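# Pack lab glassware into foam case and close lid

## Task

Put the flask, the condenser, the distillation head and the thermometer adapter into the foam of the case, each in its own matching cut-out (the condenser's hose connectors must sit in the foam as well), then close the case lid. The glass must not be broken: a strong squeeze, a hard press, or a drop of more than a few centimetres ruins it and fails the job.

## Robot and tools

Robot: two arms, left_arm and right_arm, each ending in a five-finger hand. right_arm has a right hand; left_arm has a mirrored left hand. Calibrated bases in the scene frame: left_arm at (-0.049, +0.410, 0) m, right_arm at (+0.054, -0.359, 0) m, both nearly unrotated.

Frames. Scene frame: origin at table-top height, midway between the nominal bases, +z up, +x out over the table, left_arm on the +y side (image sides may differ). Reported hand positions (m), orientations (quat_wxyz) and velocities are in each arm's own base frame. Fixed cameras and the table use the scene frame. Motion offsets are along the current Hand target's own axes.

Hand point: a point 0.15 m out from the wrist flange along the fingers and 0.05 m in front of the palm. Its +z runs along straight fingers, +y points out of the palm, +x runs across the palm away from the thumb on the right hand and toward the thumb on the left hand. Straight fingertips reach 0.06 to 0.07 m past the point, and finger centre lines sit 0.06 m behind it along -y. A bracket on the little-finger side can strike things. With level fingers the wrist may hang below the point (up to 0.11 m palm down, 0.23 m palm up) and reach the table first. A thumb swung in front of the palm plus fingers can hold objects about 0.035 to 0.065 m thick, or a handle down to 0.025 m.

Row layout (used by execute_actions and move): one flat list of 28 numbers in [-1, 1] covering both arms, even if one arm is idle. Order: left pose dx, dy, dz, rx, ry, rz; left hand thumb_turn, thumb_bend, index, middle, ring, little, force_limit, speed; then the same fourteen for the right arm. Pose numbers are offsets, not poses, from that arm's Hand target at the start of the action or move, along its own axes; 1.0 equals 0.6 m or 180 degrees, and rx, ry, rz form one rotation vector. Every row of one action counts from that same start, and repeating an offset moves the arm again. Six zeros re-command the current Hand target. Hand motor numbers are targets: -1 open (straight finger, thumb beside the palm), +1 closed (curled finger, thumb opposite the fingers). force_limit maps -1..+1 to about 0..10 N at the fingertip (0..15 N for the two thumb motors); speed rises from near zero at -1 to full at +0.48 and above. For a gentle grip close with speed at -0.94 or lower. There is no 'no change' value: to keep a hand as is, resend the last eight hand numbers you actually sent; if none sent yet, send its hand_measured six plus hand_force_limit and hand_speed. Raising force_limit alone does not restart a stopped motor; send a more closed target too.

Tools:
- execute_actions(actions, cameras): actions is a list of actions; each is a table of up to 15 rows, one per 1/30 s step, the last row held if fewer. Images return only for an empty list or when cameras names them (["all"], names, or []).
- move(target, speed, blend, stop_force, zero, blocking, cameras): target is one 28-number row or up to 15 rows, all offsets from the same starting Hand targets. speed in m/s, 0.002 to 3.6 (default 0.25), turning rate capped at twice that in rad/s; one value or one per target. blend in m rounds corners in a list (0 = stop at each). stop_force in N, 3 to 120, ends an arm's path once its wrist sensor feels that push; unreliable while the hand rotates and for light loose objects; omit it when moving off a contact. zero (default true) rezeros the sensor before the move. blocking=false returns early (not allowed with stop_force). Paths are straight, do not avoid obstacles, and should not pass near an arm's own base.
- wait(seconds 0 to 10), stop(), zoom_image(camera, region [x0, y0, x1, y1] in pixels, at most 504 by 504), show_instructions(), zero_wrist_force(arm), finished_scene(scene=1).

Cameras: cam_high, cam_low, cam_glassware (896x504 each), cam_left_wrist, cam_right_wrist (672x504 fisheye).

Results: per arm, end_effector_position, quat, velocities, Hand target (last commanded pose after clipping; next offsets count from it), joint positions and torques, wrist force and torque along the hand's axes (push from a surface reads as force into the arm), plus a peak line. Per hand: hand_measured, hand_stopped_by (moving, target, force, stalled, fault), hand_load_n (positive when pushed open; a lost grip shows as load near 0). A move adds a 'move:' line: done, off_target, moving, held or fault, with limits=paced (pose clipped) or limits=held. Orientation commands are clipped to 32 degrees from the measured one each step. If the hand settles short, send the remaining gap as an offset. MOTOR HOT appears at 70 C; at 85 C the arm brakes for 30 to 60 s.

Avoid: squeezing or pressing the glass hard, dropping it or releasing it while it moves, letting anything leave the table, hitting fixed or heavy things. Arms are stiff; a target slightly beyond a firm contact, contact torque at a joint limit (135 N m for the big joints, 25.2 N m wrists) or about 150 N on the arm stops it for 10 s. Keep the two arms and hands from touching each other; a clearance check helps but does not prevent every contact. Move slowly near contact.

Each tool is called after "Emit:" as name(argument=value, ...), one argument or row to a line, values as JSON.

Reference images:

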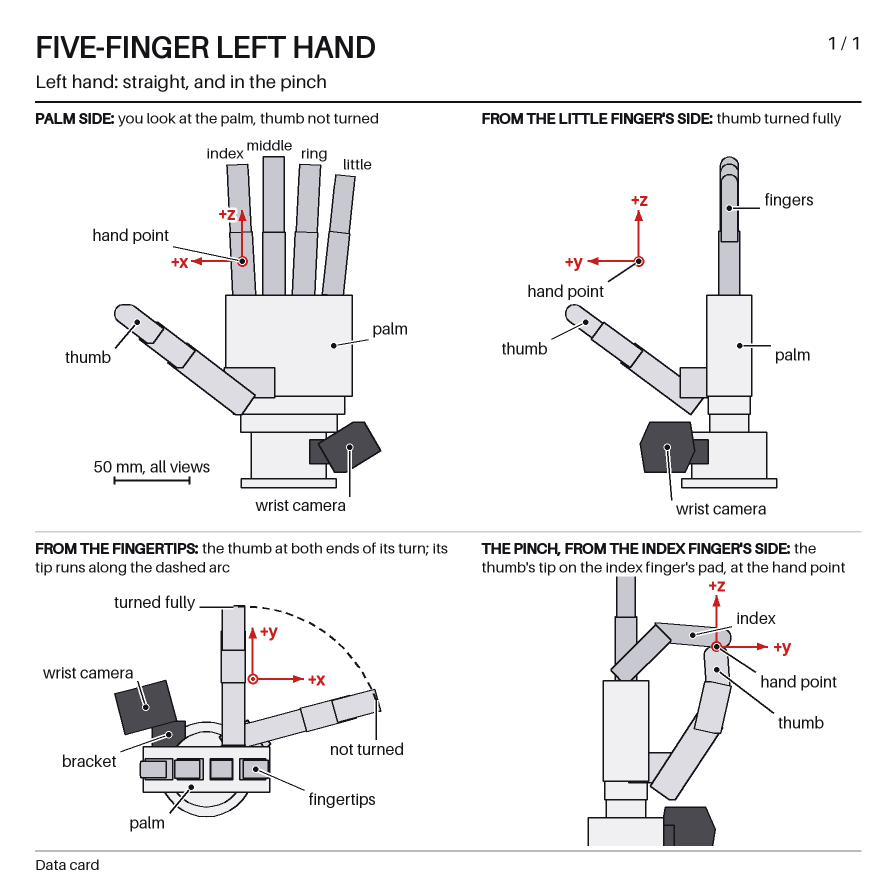

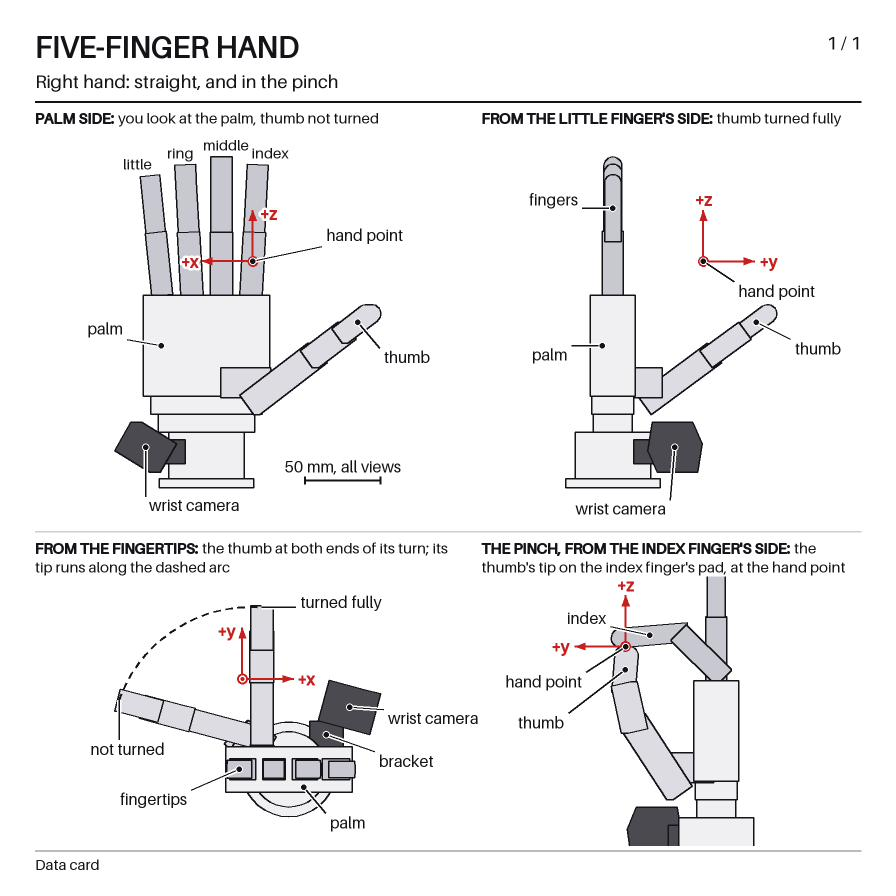

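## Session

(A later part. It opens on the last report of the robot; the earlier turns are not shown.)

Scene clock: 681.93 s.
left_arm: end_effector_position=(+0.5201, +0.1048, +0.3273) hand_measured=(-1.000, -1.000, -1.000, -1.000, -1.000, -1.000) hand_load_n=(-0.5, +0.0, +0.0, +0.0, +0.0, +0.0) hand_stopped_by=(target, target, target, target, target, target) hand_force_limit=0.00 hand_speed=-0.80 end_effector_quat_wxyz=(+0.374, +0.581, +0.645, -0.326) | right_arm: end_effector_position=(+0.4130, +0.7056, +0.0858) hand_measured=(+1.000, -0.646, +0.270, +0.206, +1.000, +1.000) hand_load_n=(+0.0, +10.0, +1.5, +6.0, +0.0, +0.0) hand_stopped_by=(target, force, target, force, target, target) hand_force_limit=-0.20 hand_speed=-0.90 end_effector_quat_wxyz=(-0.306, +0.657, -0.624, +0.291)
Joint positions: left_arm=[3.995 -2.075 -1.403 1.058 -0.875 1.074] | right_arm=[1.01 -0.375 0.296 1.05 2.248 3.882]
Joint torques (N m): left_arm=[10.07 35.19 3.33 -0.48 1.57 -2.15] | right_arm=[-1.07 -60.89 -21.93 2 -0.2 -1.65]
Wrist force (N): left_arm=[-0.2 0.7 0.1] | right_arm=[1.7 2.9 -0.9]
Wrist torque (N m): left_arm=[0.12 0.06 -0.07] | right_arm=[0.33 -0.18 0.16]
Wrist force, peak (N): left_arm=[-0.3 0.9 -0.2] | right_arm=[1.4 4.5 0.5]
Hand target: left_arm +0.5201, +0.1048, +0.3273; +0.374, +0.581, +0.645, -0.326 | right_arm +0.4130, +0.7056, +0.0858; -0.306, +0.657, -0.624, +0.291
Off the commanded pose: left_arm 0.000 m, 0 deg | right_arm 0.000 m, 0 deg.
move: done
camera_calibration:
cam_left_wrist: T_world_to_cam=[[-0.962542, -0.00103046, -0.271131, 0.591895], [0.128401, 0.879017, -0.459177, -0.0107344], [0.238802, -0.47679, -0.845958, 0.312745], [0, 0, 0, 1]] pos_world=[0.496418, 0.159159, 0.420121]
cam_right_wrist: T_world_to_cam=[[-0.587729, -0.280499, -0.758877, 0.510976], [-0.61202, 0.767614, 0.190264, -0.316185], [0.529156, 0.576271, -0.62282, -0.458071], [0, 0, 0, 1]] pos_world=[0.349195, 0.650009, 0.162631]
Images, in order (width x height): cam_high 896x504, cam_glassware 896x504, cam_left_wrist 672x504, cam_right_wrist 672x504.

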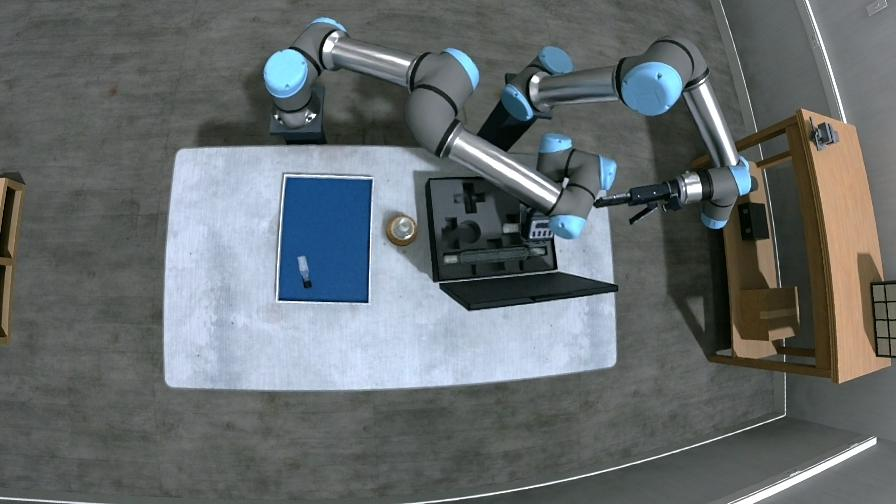

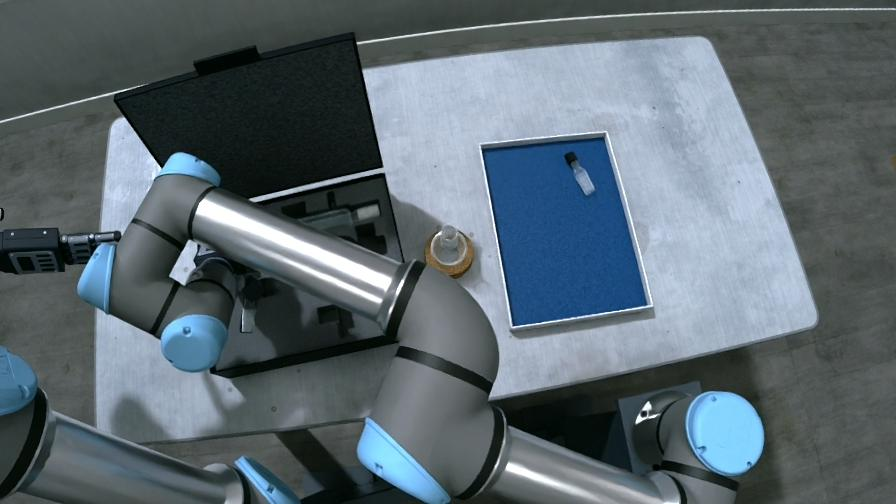

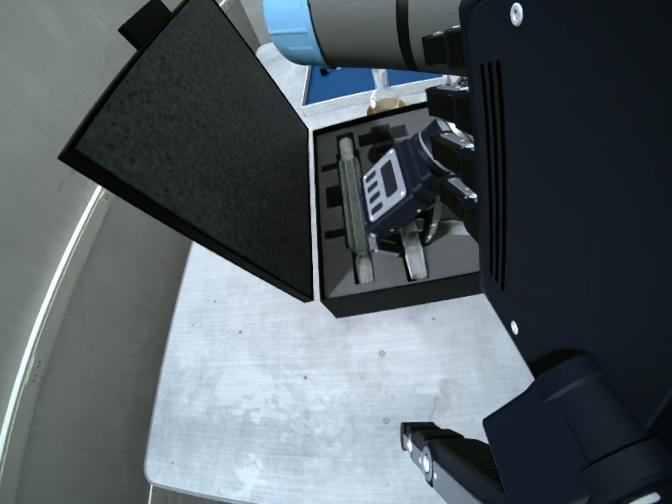

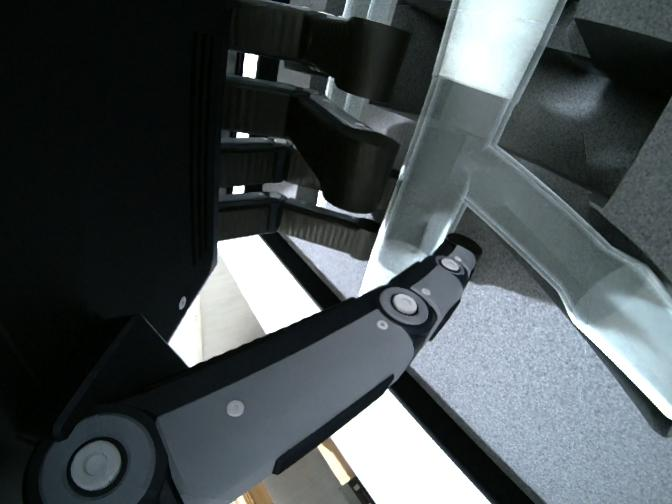

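Emit:
move(
  target=[0,0,0,0,0,0,-1,-1,-1,-1,-1,-1,0,-0.8,0,-0.00128,-0.00107,0,0,0,1,-0.1,0.27,0.6,1,1,-0.2,-0.9],
  speed=0.02,
  cameras=[],
)

Emit:
execute_actions(
  actions=[
    [[0,0,0,0,0,0,-1,-1,-1,-1,-1,-1,0,-0.8,0,0,0,0,0,0,1,-0.8,0.27,0.6,1,1,-0.2,-0.85]],
    [[0,0,0,0,0,0,-1,-1,-1,-1,-1,-1,0,-0.8,0,0,0,0,0,0,1,-0.8,0.27,0.6,1,1,-0.2,-0.85]],
  ],
  cameras=["cam_high","cam_glassware","cam_left_wrist","cam_right_wrist"],
)

Scene clock: 688.97 s.
left_arm: end_effector_position=(+0.5201, +0.1048, +0.3273) hand_measured=(-1.000, -1.000, -1.000, -1.000, -1.000, -1.000) hand_load_n=(+0.0, +0.0, +0.0, +0.0, +0.0, +0.0) hand_stopped_by=(target, target, target, target, target, target) hand_force_limit=0.00 hand_speed=-0.80 end_effector_quat_wxyz=(+0.374, +0.581, +0.645, -0.326) | right_arm: end_effector_position=(+0.4130, +0.7056, +0.0868) hand_measured=(+1.000, -0.646, +0.270, +0.206, +1.000, +1.000) hand_load_n=(+0.0, +10.0, +1.5, +6.5, +0.0, +0.0) hand_stopped_by=(target, force, target, force, target, target) hand_force_limit=-0.20 hand_speed=-0.90 end_effector_quat_wxyz=(-0.306, +0.657, -0.624, +0.291)
Joint positions: left_arm=[3.995 -2.075 -1.403 1.058 -0.875 1.074] | right_arm=[1.01 -0.374 0.292 1.053 2.248 3.882]
Joint torques (N m): left_arm=[11.02 35.32 2.12 -0.69 1.68 -1.94] | right_arm=[-2.3 -44.98 -26.06 2.22 0 -1.44]
Wrist force (N): left_arm=[-0.4 0.7 -0.2] | right_arm=[1.6 4.3 0.1]
Wrist torque (N m): left_arm=[0.12 0.08 -0.08] | right_arm=[0.35 -0.18 0.18]
Wrist force, peak (N): left_arm=[0.2 1.0 -0.2] | right_arm=[1.4 4.4 0.2]
Hand target: left_arm +0.5201, +0.1048, +0.3273; +0.374, +0.581, +0.645, -0.326 | right_arm +0.4130, +0.7056, +0.0868; -0.306, +0.657, -0.624, +0.291
Off the commanded pose: left_arm 0.000 m, 0 deg | right_arm 0.000 m, 0 deg.
move: done
No camera images: "cameras" was empty.

Scene clock: 690.17 s.
left_arm: end_effector_position=(+0.5201, +0.1048, +0.3273) hand_measured=(-1.000, -1.000, -1.000, -1.000, -1.000, -1.000) hand_load_n=(+0.0, +0.0, +0.0, +0.0, +0.0, +0.0) hand_stopped_by=(target, target, target, target, target, target) hand_force_limit=0.00 hand_speed=-0.80 end_effector_quat_wxyz=(+0.374, +0.581, +0.645, -0.326) | right_arm: end_effector_position=(+0.4130, +0.7056, +0.0868) hand_measured=(+1.000, -0.800, +0.270, +0.206, +1.000, +1.000) hand_load_n=(+0.0, +0.0, +0.0, +0.5, +0.0, +0.0) hand_stopped_by=(target, target, target, force, target, target) hand_force_limit=-0.20 hand_speed=-0.85 end_effector_quat_wxyz=(-0.306, +0.657, -0.624, +0.291)
Joint positions: left_arm=[3.995 -2.075 -1.403 1.058 -0.875 1.074] | right_arm=[1.01 -0.374 0.292 1.053 2.248 3.882]
Joint torques (N m): left_arm=[10.32 35.52 2.7 -0.79 1.57 -2.06] | right_arm=[-1.77 -48.54 -15.96 0.54 1.04 -1.34]
Wrist force (N): left_arm=[-0.2 0.7 -0.4] | right_arm=[1.5 3.9 0.0]
Wrist torque (N m): left_arm=[0.13 0.04 -0.07] | right_arm=[0.32 -0.15 0.17]
Wrist force, peak (N): left_arm=[-0.5 0.8 -0.2] | right_arm=[1.7 4.4 0.1]
Hand target: left_arm +0.5201, +0.1048, +0.3273; +0.374, +0.581, +0.645, -0.326 | right_arm +0.4130, +0.7056, +0.0868; -0.306, +0.657, -0.624, +0.291
Off the commanded pose: left_arm 0.000 m, 0 deg | right_arm 0.000 m, 0 deg.
Step readings (end_effector_position of left_arm | right_arm):
0: (+0.5201, +0.1048, +0.3273) | (+0.4130, +0.7056, +0.0868)
1: (+0.5201, +0.1048, +0.3273) | (+0.4130, +0.7056, +0.0868)
2: (+0.5201, +0.1048, +0.3273) | (+0.4130, +0.7056, +0.0868)
4: (+0.5201, +0.1048, +0.3273) | (+0.4130, +0.7056, +0.0868)
8: (+0.5201, +0.1048, +0.3273) | (+0.4130, +0.7056, +0.0868)
15: (+0.5201, +0.1048, +0.3273) | (+0.4130, +0.7056, +0.0868)
16: (+0.5201, +0.1048, +0.3273) | (+0.4130, +0.7056, +0.0868)
17: (+0.5201, +0.1048, +0.3273) | (+0.4130, +0.7056, +0.0868)
19: (+0.5201, +0.1048, +0.3273) | (+0.4130, +0.7056, +0.0868)
23: (+0.5201, +0.1048, +0.3273) | (+0.4130, +0.7056, +0.0868)
30: (+0.5201, +0.1048, +0.3273) | (+0.4130, +0.7056, +0.0868)
camera_calibration:
cam_left_wrist: T_world_to_cam=[[-0.962542, -0.00103046, -0.271131, 0.591895], [0.128401, 0.879017, -0.459177, -0.0107344], [0.238802, -0.47679, -0.845958, 0.312745], [0, 0, 0, 1]] pos_world=[0.496418, 0.159159, 0.420121]
cam_right_wrist: T_world_to_cam=[[-0.587761, -0.280425, -0.75888, 0.511699], [-0.612017, 0.76759, 0.19037, -0.316378], [0.529124, 0.576339, -0.622785, -0.457486], [0, 0, 0, 1]] pos_world=[0.349195, 0.650009, 0.163631]
Images, in order (width x height): cam_high 896x504, cam_glassware 896x504, cam_left_wrist 672x504, cam_right_wrist 672x504.

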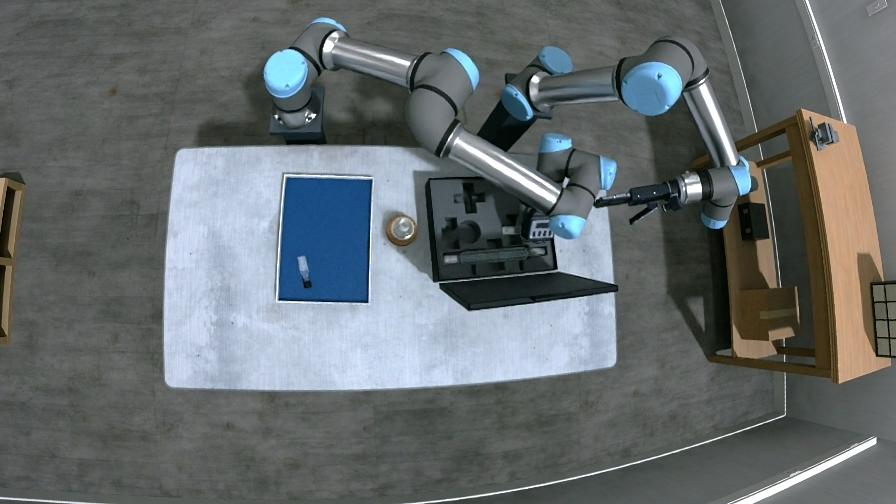

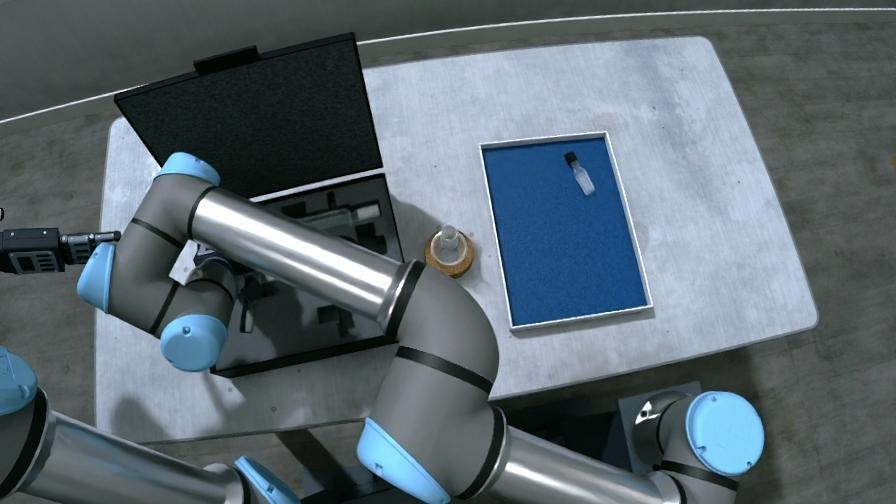

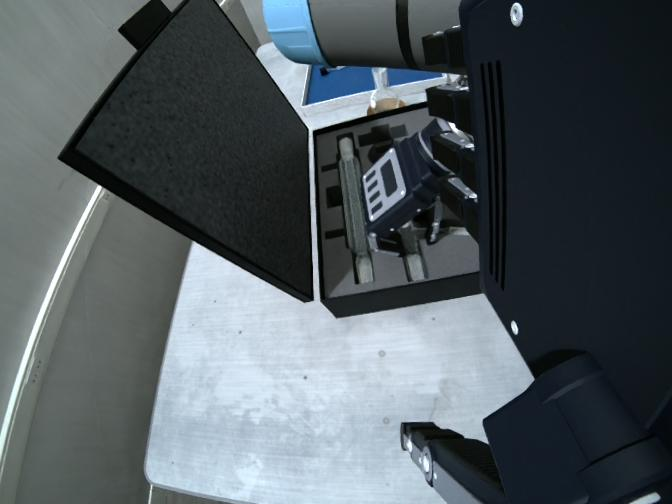

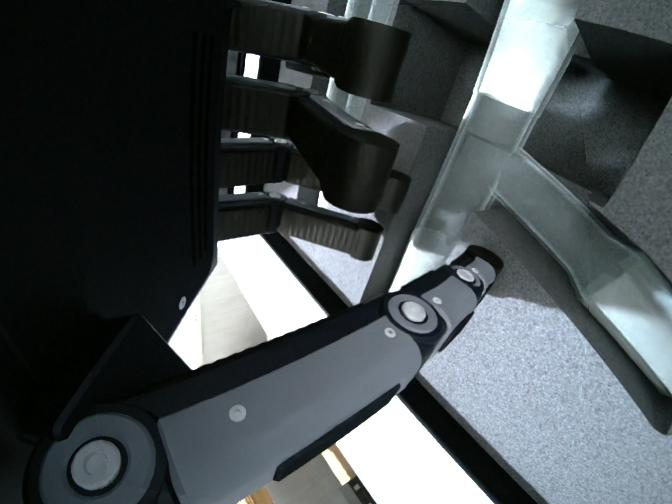

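Emit:
zoom_image(
  camera="cam_right_wrist",
  region=[370, 0, 672, 440],
)

Emit:
zoom_image(
  camera="cam_left_wrist",
  region=[390, 220, 450, 290],
)

Emit:
zoom_image(
  camera="cam_high",
  region=[490, 195, 545, 255],
)

Emit:
zoom_image(
  camera="cam_glassware",
  region=[230, 270, 280, 340],
)

Scaled by 1.145 from the camera's 672x504 image, which has a finer 960x720 frame.

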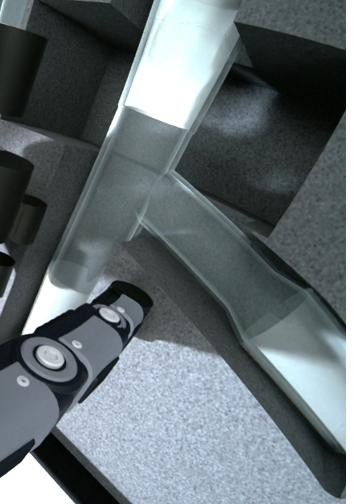

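Scaled by 7.200 from the camera's 672x504 image, which has a finer 960x720 frame.

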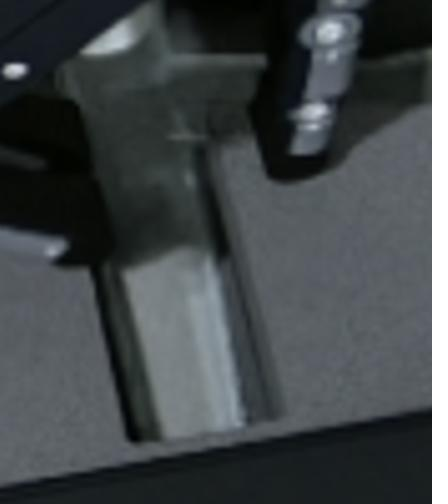

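Scaled by 8.400 from the camera's 896x504 image, which has a finer 1280x720 frame.

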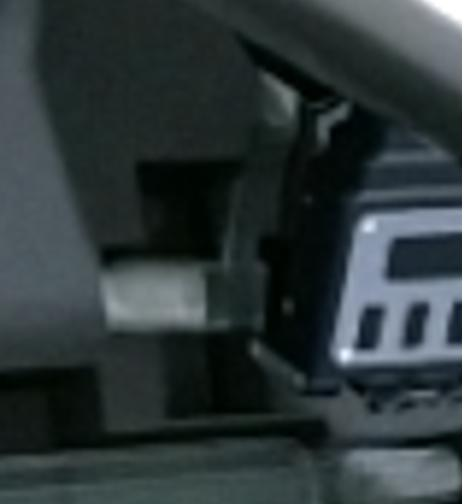

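Scaled by 7.200 from the camera's 896x504 image, which has a finer 1280x720 frame.

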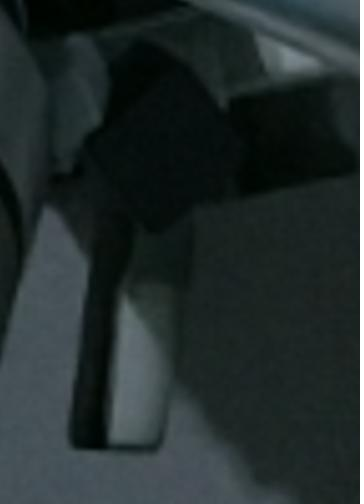

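Emit:
move(
  target=[
    [0,0,0,0,0,0,-1,-1,-1,-1,-1,-1,0,-0.8,0.0,-0.0447,-0.0375,0,0,0,1,-0.8,0.27,0.6,1,1,-0.2,-0.85],
    [0,0,0,0,0,0,-1,-1,-1,-1,-1,-1,0,-0.8,0.3352,-0.1728,-0.3468,-0.0556,0.0123,0.0104,1,-0.8,0.27,0.6,1,1,-0.2,-0.85],
  ],
  speed=[0.08,0.25],
  blend=0.01,
  cameras=["all"],
)

Scene clock: 695.87 s.
left_arm: end_effector_position=(+0.5201, +0.1048, +0.3273) hand_measured=(-1.000, -1.000, -1.000, -1.000, -1.000, -1.000) hand_load_n=(+0.0, +0.0, +0.0, +0.0, +0.0, +0.0) hand_stopped_by=(target, target, target, target, target, target) hand_force_limit=0.00 hand_speed=-0.80 end_effector_quat_wxyz=(+0.374, +0.581, +0.645, -0.326) | right_arm: end_effector_position=(+0.3310, +0.5002, +0.3000) hand_measured=(+1.000, -0.800, +0.270, +0.206, +1.000, +1.000) hand_load_n=(+0.0, +0.0, +0.0, +0.0, +0.0, +0.0) hand_stopped_by=(target, target, target, force, target, target) hand_force_limit=-0.20 hand_speed=-0.85 end_effector_quat_wxyz=(-0.240, +0.666, -0.664, +0.243)
Joint positions: left_arm=[3.995 -2.075 -1.403 1.058 -0.875 1.074] | right_arm=[0.879 -1.086 0.987 1.182 2.09 3.885]
Joint torques (N m): left_arm=[9.21 34.17 3.39 -0.85 1.65 -2.04] | right_arm=[0.91 -46.5 -20.39 2.43 1.25 1.3]
Wrist force (N): left_arm=[-0.2 0.6 0.0] | right_arm=[1.7 3.1 0.5]
Wrist torque (N m): left_arm=[0.09 0.06 -0.07] | right_arm=[0.18 -0.20 0.18]
Wrist force, peak (N): left_arm=[-0.3 1.0 -0.2] | right_arm=[0.4 4.6 1.2]
Hand target: left_arm +0.5201, +0.1048, +0.3273; +0.374, +0.581, +0.645, -0.326 | right_arm +0.3309, +0.5001, +0.3001; -0.240, +0.666, -0.664, +0.243
Off the commanded pose: left_arm 0.000 m, 0 deg | right_arm 0.000 m, 0 deg.
move: done
camera_calibration:
cam_left_wrist: T_world_to_cam=[[-0.962542, -0.00103046, -0.271131, 0.591895], [0.128401, 0.879017, -0.459177, -0.0107344], [0.238802, -0.47679, -0.845958, 0.312745], [0, 0, 0, 1]] pos_world=[0.496418, 0.159159, 0.420121]
cam_right_wrist: T_world_to_cam=[[-0.72377, -0.253397, -0.641831, 0.564153], [-0.530798, 0.798781, 0.283201, -0.319801], [0.44092, 0.545655, -0.712636, -0.0913974], [0, 0, 0, 1]] pos_world=[0.278866, 0.448277, 0.387525]

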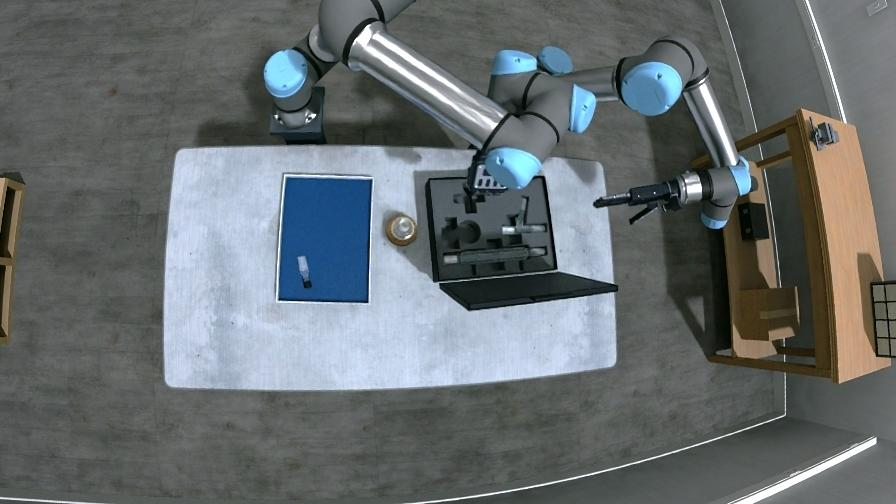

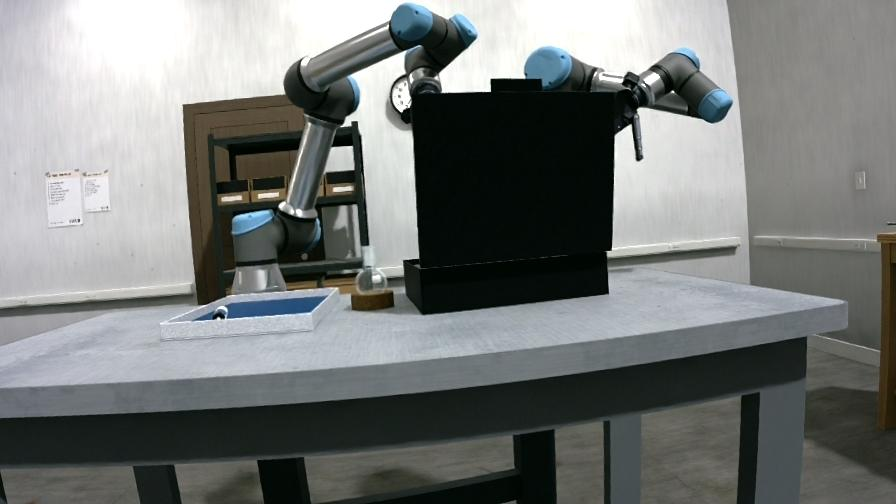

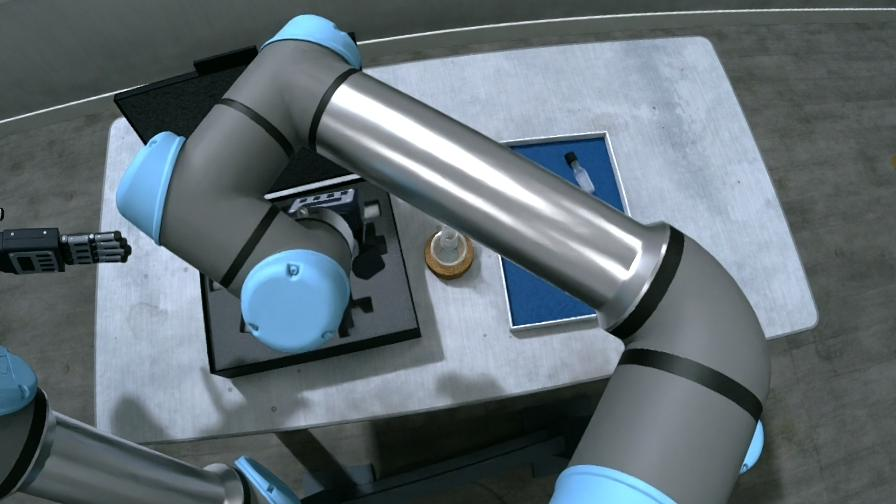

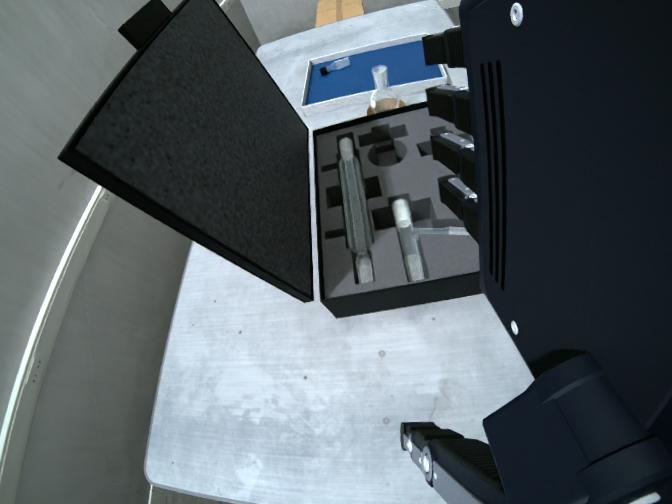

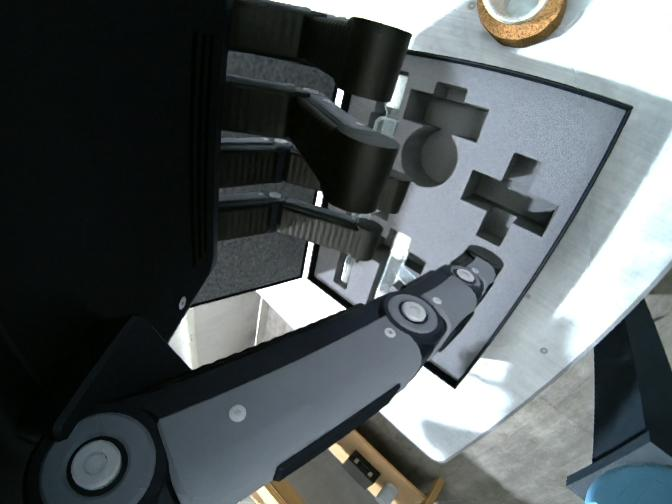

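Emit:
zoom_image(
  camera="cam_left_wrist",
  region=[300, 100, 480, 320],
)

Emit:
zoom_image(
  camera="cam_high",
  region=[420, 160, 570, 290],
)

Emit:
zoom_image(
  camera="cam_right_wrist",
  region=[330, 40, 640, 400],
)

Scaled by 2.291 from the camera's 672x504 image, which has a finer 960x720 frame.

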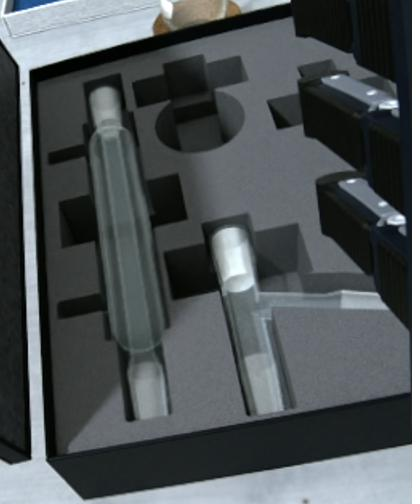

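Scaled by 3.360 from the camera's 896x504 image, which has a finer 1280x720 frame.

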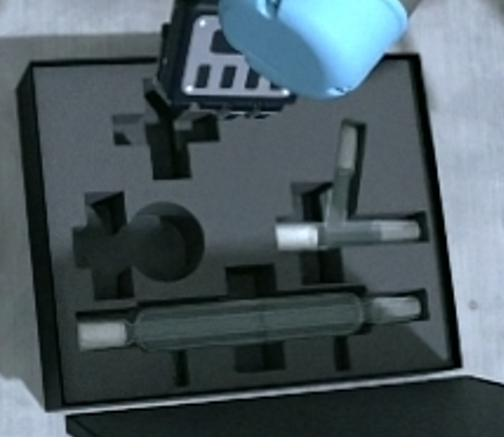

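Scaled by 1.400 from the camera's 672x504 image, which has a finer 960x720 frame.

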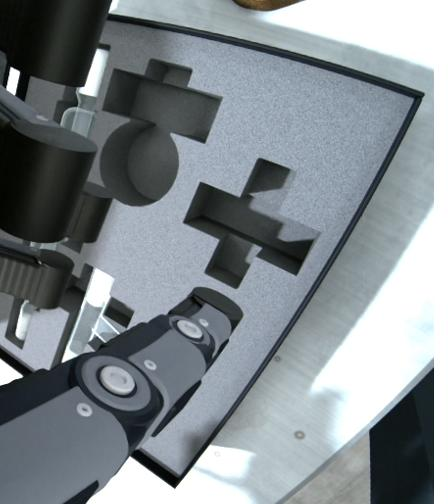

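Emit:
zoom_image(
  camera="cam_left_wrist",
  region=[310, 125, 380, 195],
)

Emit:
zoom_image(
  camera="cam_left_wrist",
  region=[310, 190, 390, 270],
)

Emit:
zoom_image(
  camera="cam_high",
  region=[440, 235, 560, 290],
)

Scaled by 7.200 from the camera's 672x504 image, which has a finer 960x720 frame.

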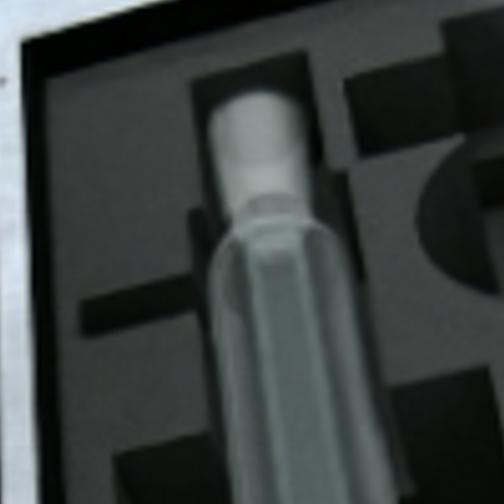

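Scaled by 6.300 from the camera's 672x504 image, which has a finer 960x720 frame.

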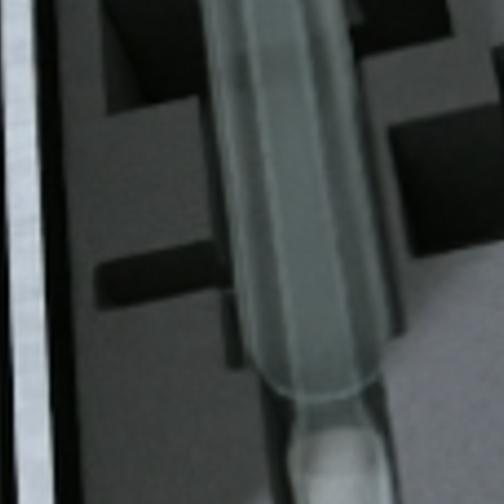

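Scaled by 4.200 from the camera's 896x504 image, which has a finer 1280x720 frame.

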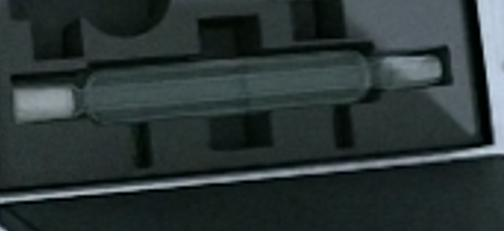

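Emit:
move(
  target=[0,0,0,0,0,0,-1,-1,-1,-1,-1,-1,0,-0.8,0.1417,0.0221,0.2882,0,0,0,-1,-1,-1,-1,-1,-1,-0.2,0.2],
  speed=0.2,
  cameras=["cam_right_wrist","cam_high"],
)

Scene clock: 704.80 s.
left_arm: end_effector_position=(+0.5201, +0.1048, +0.3273) hand_measured=(-1.000, -1.000, -1.000, -1.000, -1.000, -1.000) hand_load_n=(+0.0, +0.0, +0.0, +0.0, +0.0, +0.0) hand_stopped_by=(target, target, target, target, target, target) hand_force_limit=0.00 hand_speed=-0.80 end_effector_quat_wxyz=(+0.374, +0.581, +0.645, -0.326) | right_arm: end_effector_position=(+0.4318, +0.4146, +0.1595) hand_measured=(-1.000, -1.000, -1.000, -1.000, -1.000, -1.000) hand_load_n=(+0.0, +0.0, +0.0, +0.0, +0.0, +0.0) hand_stopped_by=(target, target, target, target, target, target) hand_force_limit=-0.20 hand_speed=0.20 end_effector_quat_wxyz=(-0.240, +0.666, -0.664, +0.243)
Joint positions: left_arm=[3.995 -2.075 -1.403 1.058 -0.875 1.074] | right_arm=[0.611 -1.124 1.381 0.714 1.95 3.631]
Joint torques (N m): left_arm=[11.01 33.91 2.71 -0.65 1.55 -2.17] | right_arm=[-3.49 -43.77 -15.58 -0.13 1.12 -0.88]
Wrist force (N): left_arm=[-0.2 0.6 -0.2] | right_arm=[1.9 3.0 0.4]
Wrist torque (N m): left_arm=[0.11 0.04 -0.06] | right_arm=[0.17 -0.22 0.08]
Wrist force, peak (N): left_arm=[-0.1 0.9 -0.3] | right_arm=[2.2 3.5 1.9]
Hand target: left_arm +0.5201, +0.1048, +0.3273; +0.374, +0.581, +0.645, -0.326 | right_arm +0.4319, +0.4145, +0.1595; -0.240, +0.666, -0.664, +0.243
Off the commanded pose: left_arm 0.000 m, 0 deg | right_arm 0.000 m, 0 deg.
move: done
camera_calibration:
cam_right_wrist: T_world_to_cam=[[-0.723871, -0.253322, -0.641746, 0.525304], [-0.530687, 0.79883, 0.28327, -0.158156], [0.440888, 0.545617, -0.712685, -0.189266], [0, 0, 0, 1]] pos_world=[0.379766, 0.362677, 0.247026]
Images, in order (width x height): cam_high 896x504, cam_right_wrist 672x504.

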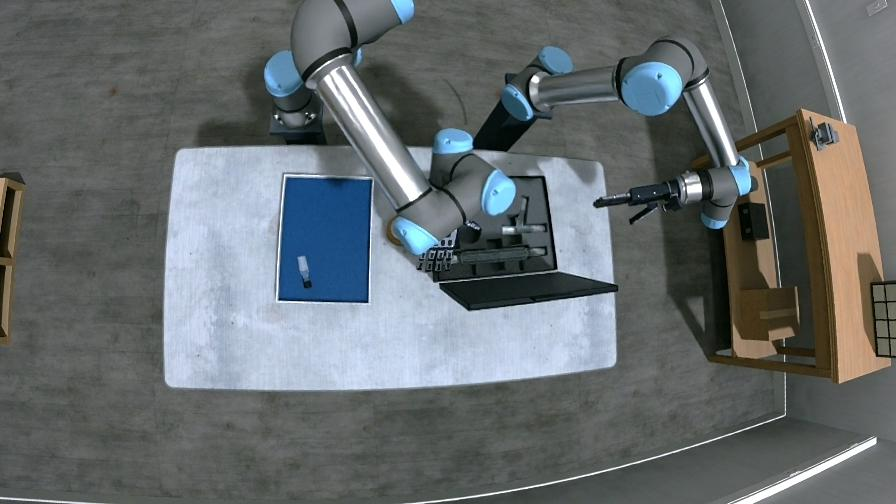

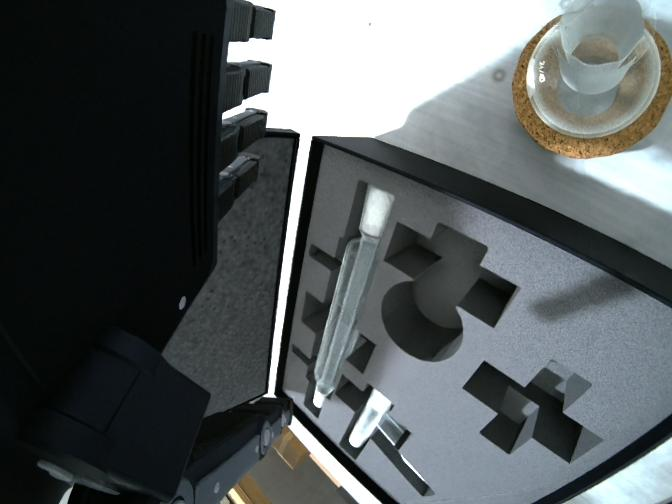

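Emit:
zoom_image(
  camera="cam_right_wrist",
  region=[270, 170, 420, 420],
)

Emit:
zoom_image(
  camera="cam_right_wrist",
  region=[295, 170, 405, 290],
)

Emit:
zoom_image(
  camera="cam_right_wrist",
  region=[270, 290, 380, 420],
)

Scaled by 2.016 from the camera's 672x504 image, which has a finer 960x720 frame.

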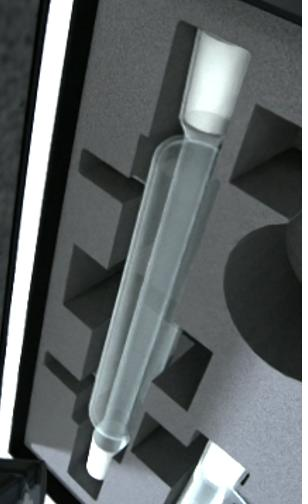

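Scaled by 4.200 from the camera's 672x504 image, which has a finer 960x720 frame.

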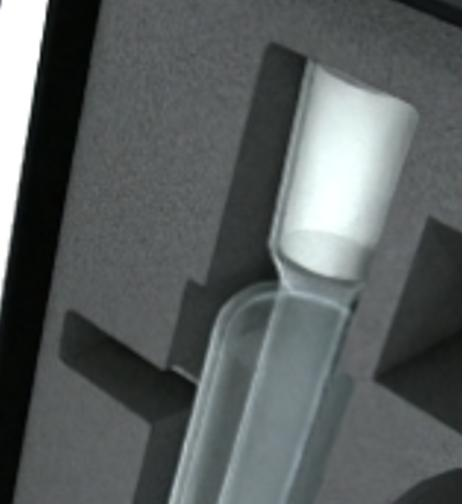

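Scaled by 3.877 from the camera's 672x504 image, which has a finer 960x720 frame.

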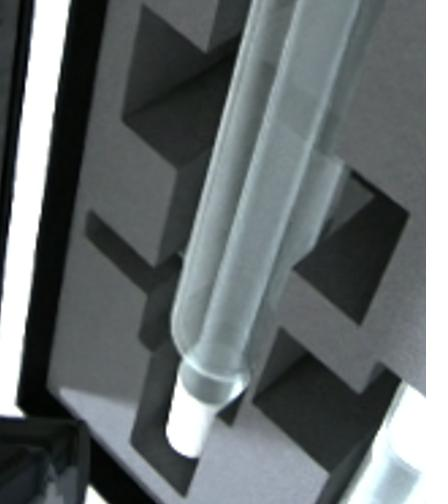

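Emit:
move(
  target=[
    [0,0,0,0,0,0,-1,-1,-1,-1,-1,-1,0,-0.8,0,-0.0536,-0.0638,0,0,0,-1,-1,-1,-1,-1,-1,-0.2,0.2],
    [0,0,0,0,0,0,-1,-1,-1,-1,-1,-1,0,-0.8,0.6075,0.0102,-0.0965,0,-0.3107,-0.3702,-1,-1,-1,-1,-1,-1,-0.2,0.2],
  ],
  speed=0.3,
  blend=0.02,
  cameras=["all"],
)

Scene clock: 717.60 s.
left_arm: end_effector_position=(+0.5201, +0.1048, +0.3273) hand_measured=(-1.000, -1.000, -1.000, -1.000, -1.000, -1.000) hand_load_n=(+0.0, +0.0, +0.0, +0.0, +0.0, +0.0) hand_stopped_by=(target, target, target, target, target, target) hand_force_limit=0.00 hand_speed=-0.80 end_effector_quat_wxyz=(+0.374, +0.581, +0.645, -0.326) | right_arm: end_effector_position=(+0.3905, +0.0502, +0.2017) hand_measured=(-1.000, -1.000, -1.000, -1.000, -1.000, -1.000) hand_load_n=(-0.5, +0.0, +0.0, +0.0, -0.5, +0.0) hand_stopped_by=(target, target, target, target, target, target) hand_force_limit=-0.20 hand_speed=0.20 end_effector_quat_wxyz=(-0.340, +0.940, -0.024, +0.008)
Joint positions: left_arm=[3.995 -2.075 -1.403 1.058 -0.875 1.074] | right_arm=[-0.477 -1.242 1.675 1.469 0.95 1.038]
Joint torques (N m): left_arm=[10.32 33.5 2.83 -0.68 1.61 -2.11] | right_arm=[-2.63 -31.49 -8.34 4.03 0.42 -1.86]
Wrist force (N): left_arm=[0.0 0.6 -0.2] | right_arm=[2.0 3.1 0.4]
Wrist torque (N m): left_arm=[0.10 0.03 -0.05] | right_arm=[0.15 -0.23 0.24]
Wrist force, peak (N): left_arm=[-0.4 1.1 0.0] | right_arm=[1.9 4.8 2.0]
Hand target: left_arm +0.5201, +0.1048, +0.3273; +0.374, +0.581, +0.645, -0.326 | right_arm +0.3905, +0.0502, +0.2017; -0.340, +0.940, -0.024, +0.008
Off the commanded pose: left_arm 0.000 m, 0 deg | right_arm 0.000 m, 0 deg.
move: done
camera_calibration:
cam_left_wrist: T_world_to_cam=[[-0.962542, -0.00103046, -0.271131, 0.591895], [0.128401, 0.879017, -0.459177, -0.0107344], [0.238802, -0.47679, -0.845958, 0.312745], [0, 0, 0, 1]] pos_world=[0.496418, 0.159159, 0.420121]
cam_right_wrist: T_world_to_cam=[[0.211417, -0.738396, -0.64037, 0.0889664], [-0.823934, -0.487084, 0.289625, 0.276783], [-0.525772, 0.466391, -0.711367, 0.439075], [0, 0, 0, 1]] pos_world=[0.440095, -0.00427169, 0.289152]

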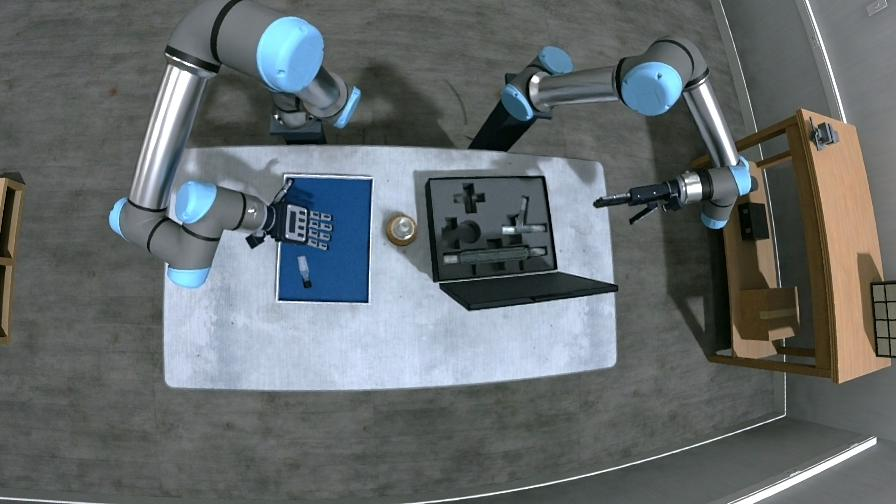

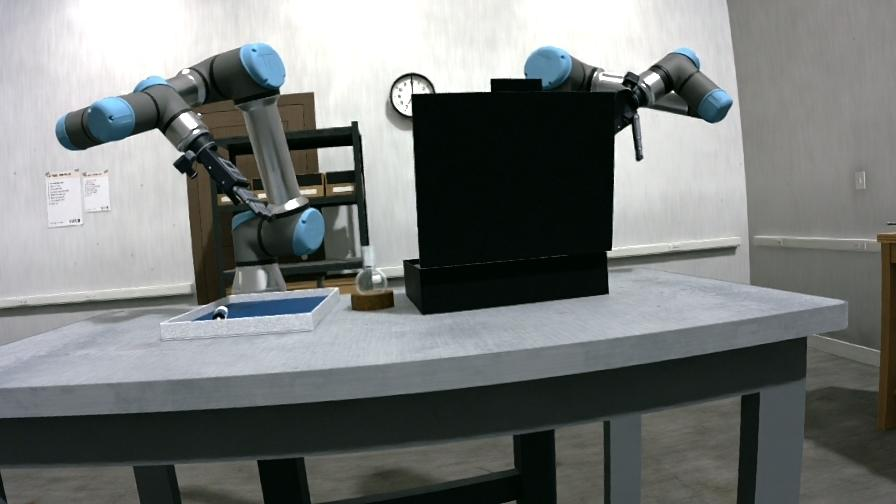

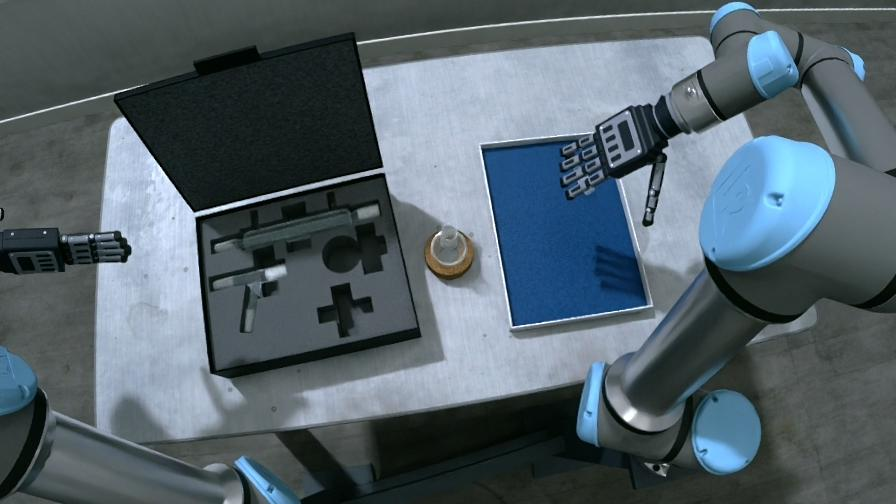

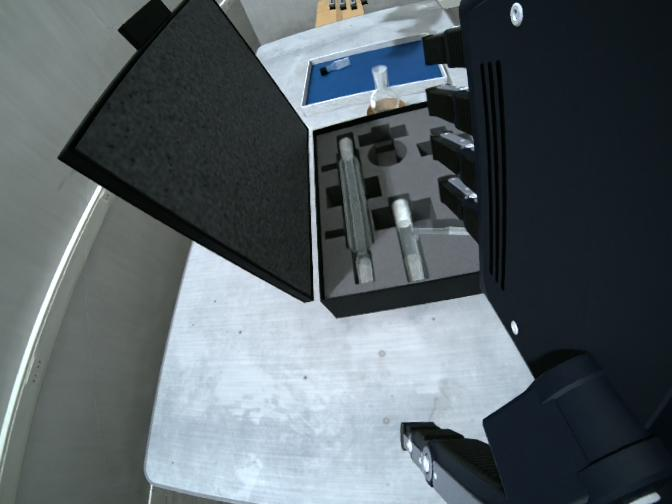

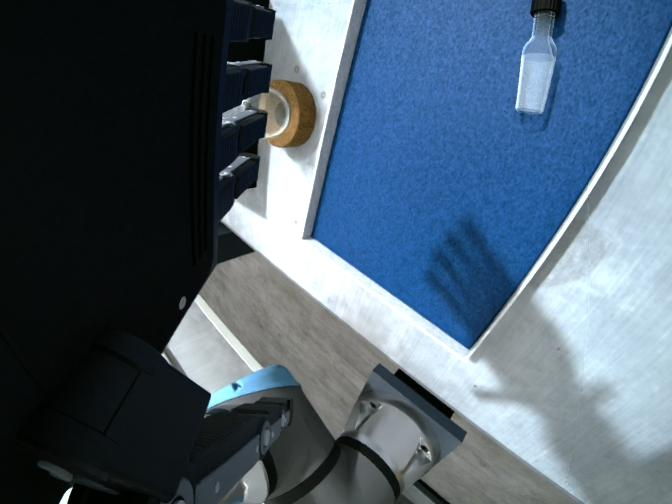

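Emit:
zoom_image(
  camera="cam_glassware",
  region=[195, 180, 425, 380],
)

Emit:
zoom_image(
  camera="cam_glassware",
  region=[200, 190, 300, 270],
)

Emit:
zoom_image(
  camera="cam_glassware",
  region=[290, 180, 390, 260],
)

Scaled by 2.191 from the camera's 896x504 image, which has a finer 1280x720 frame.

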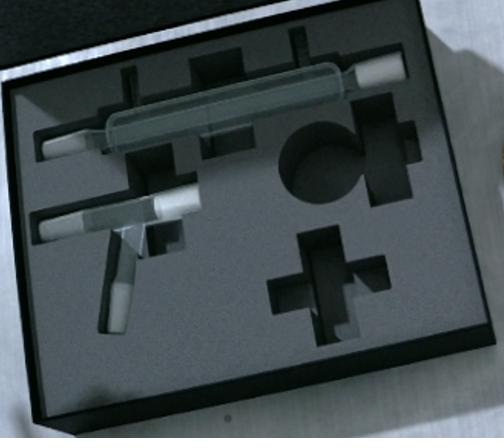

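Scaled by 5.040 from the camera's 896x504 image, which has a finer 1280x720 frame.

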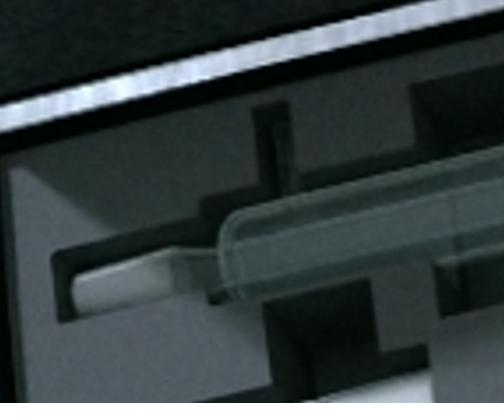

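Scaled by 5.040 from the camera's 896x504 image, which has a finer 1280x720 frame.

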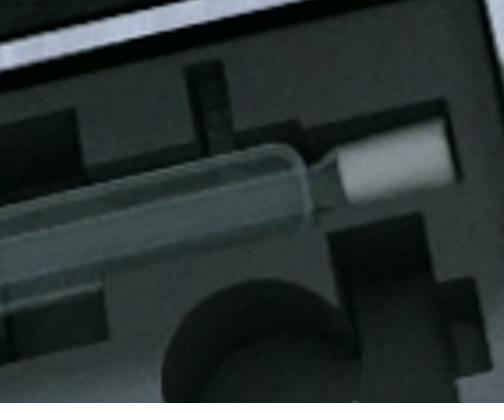

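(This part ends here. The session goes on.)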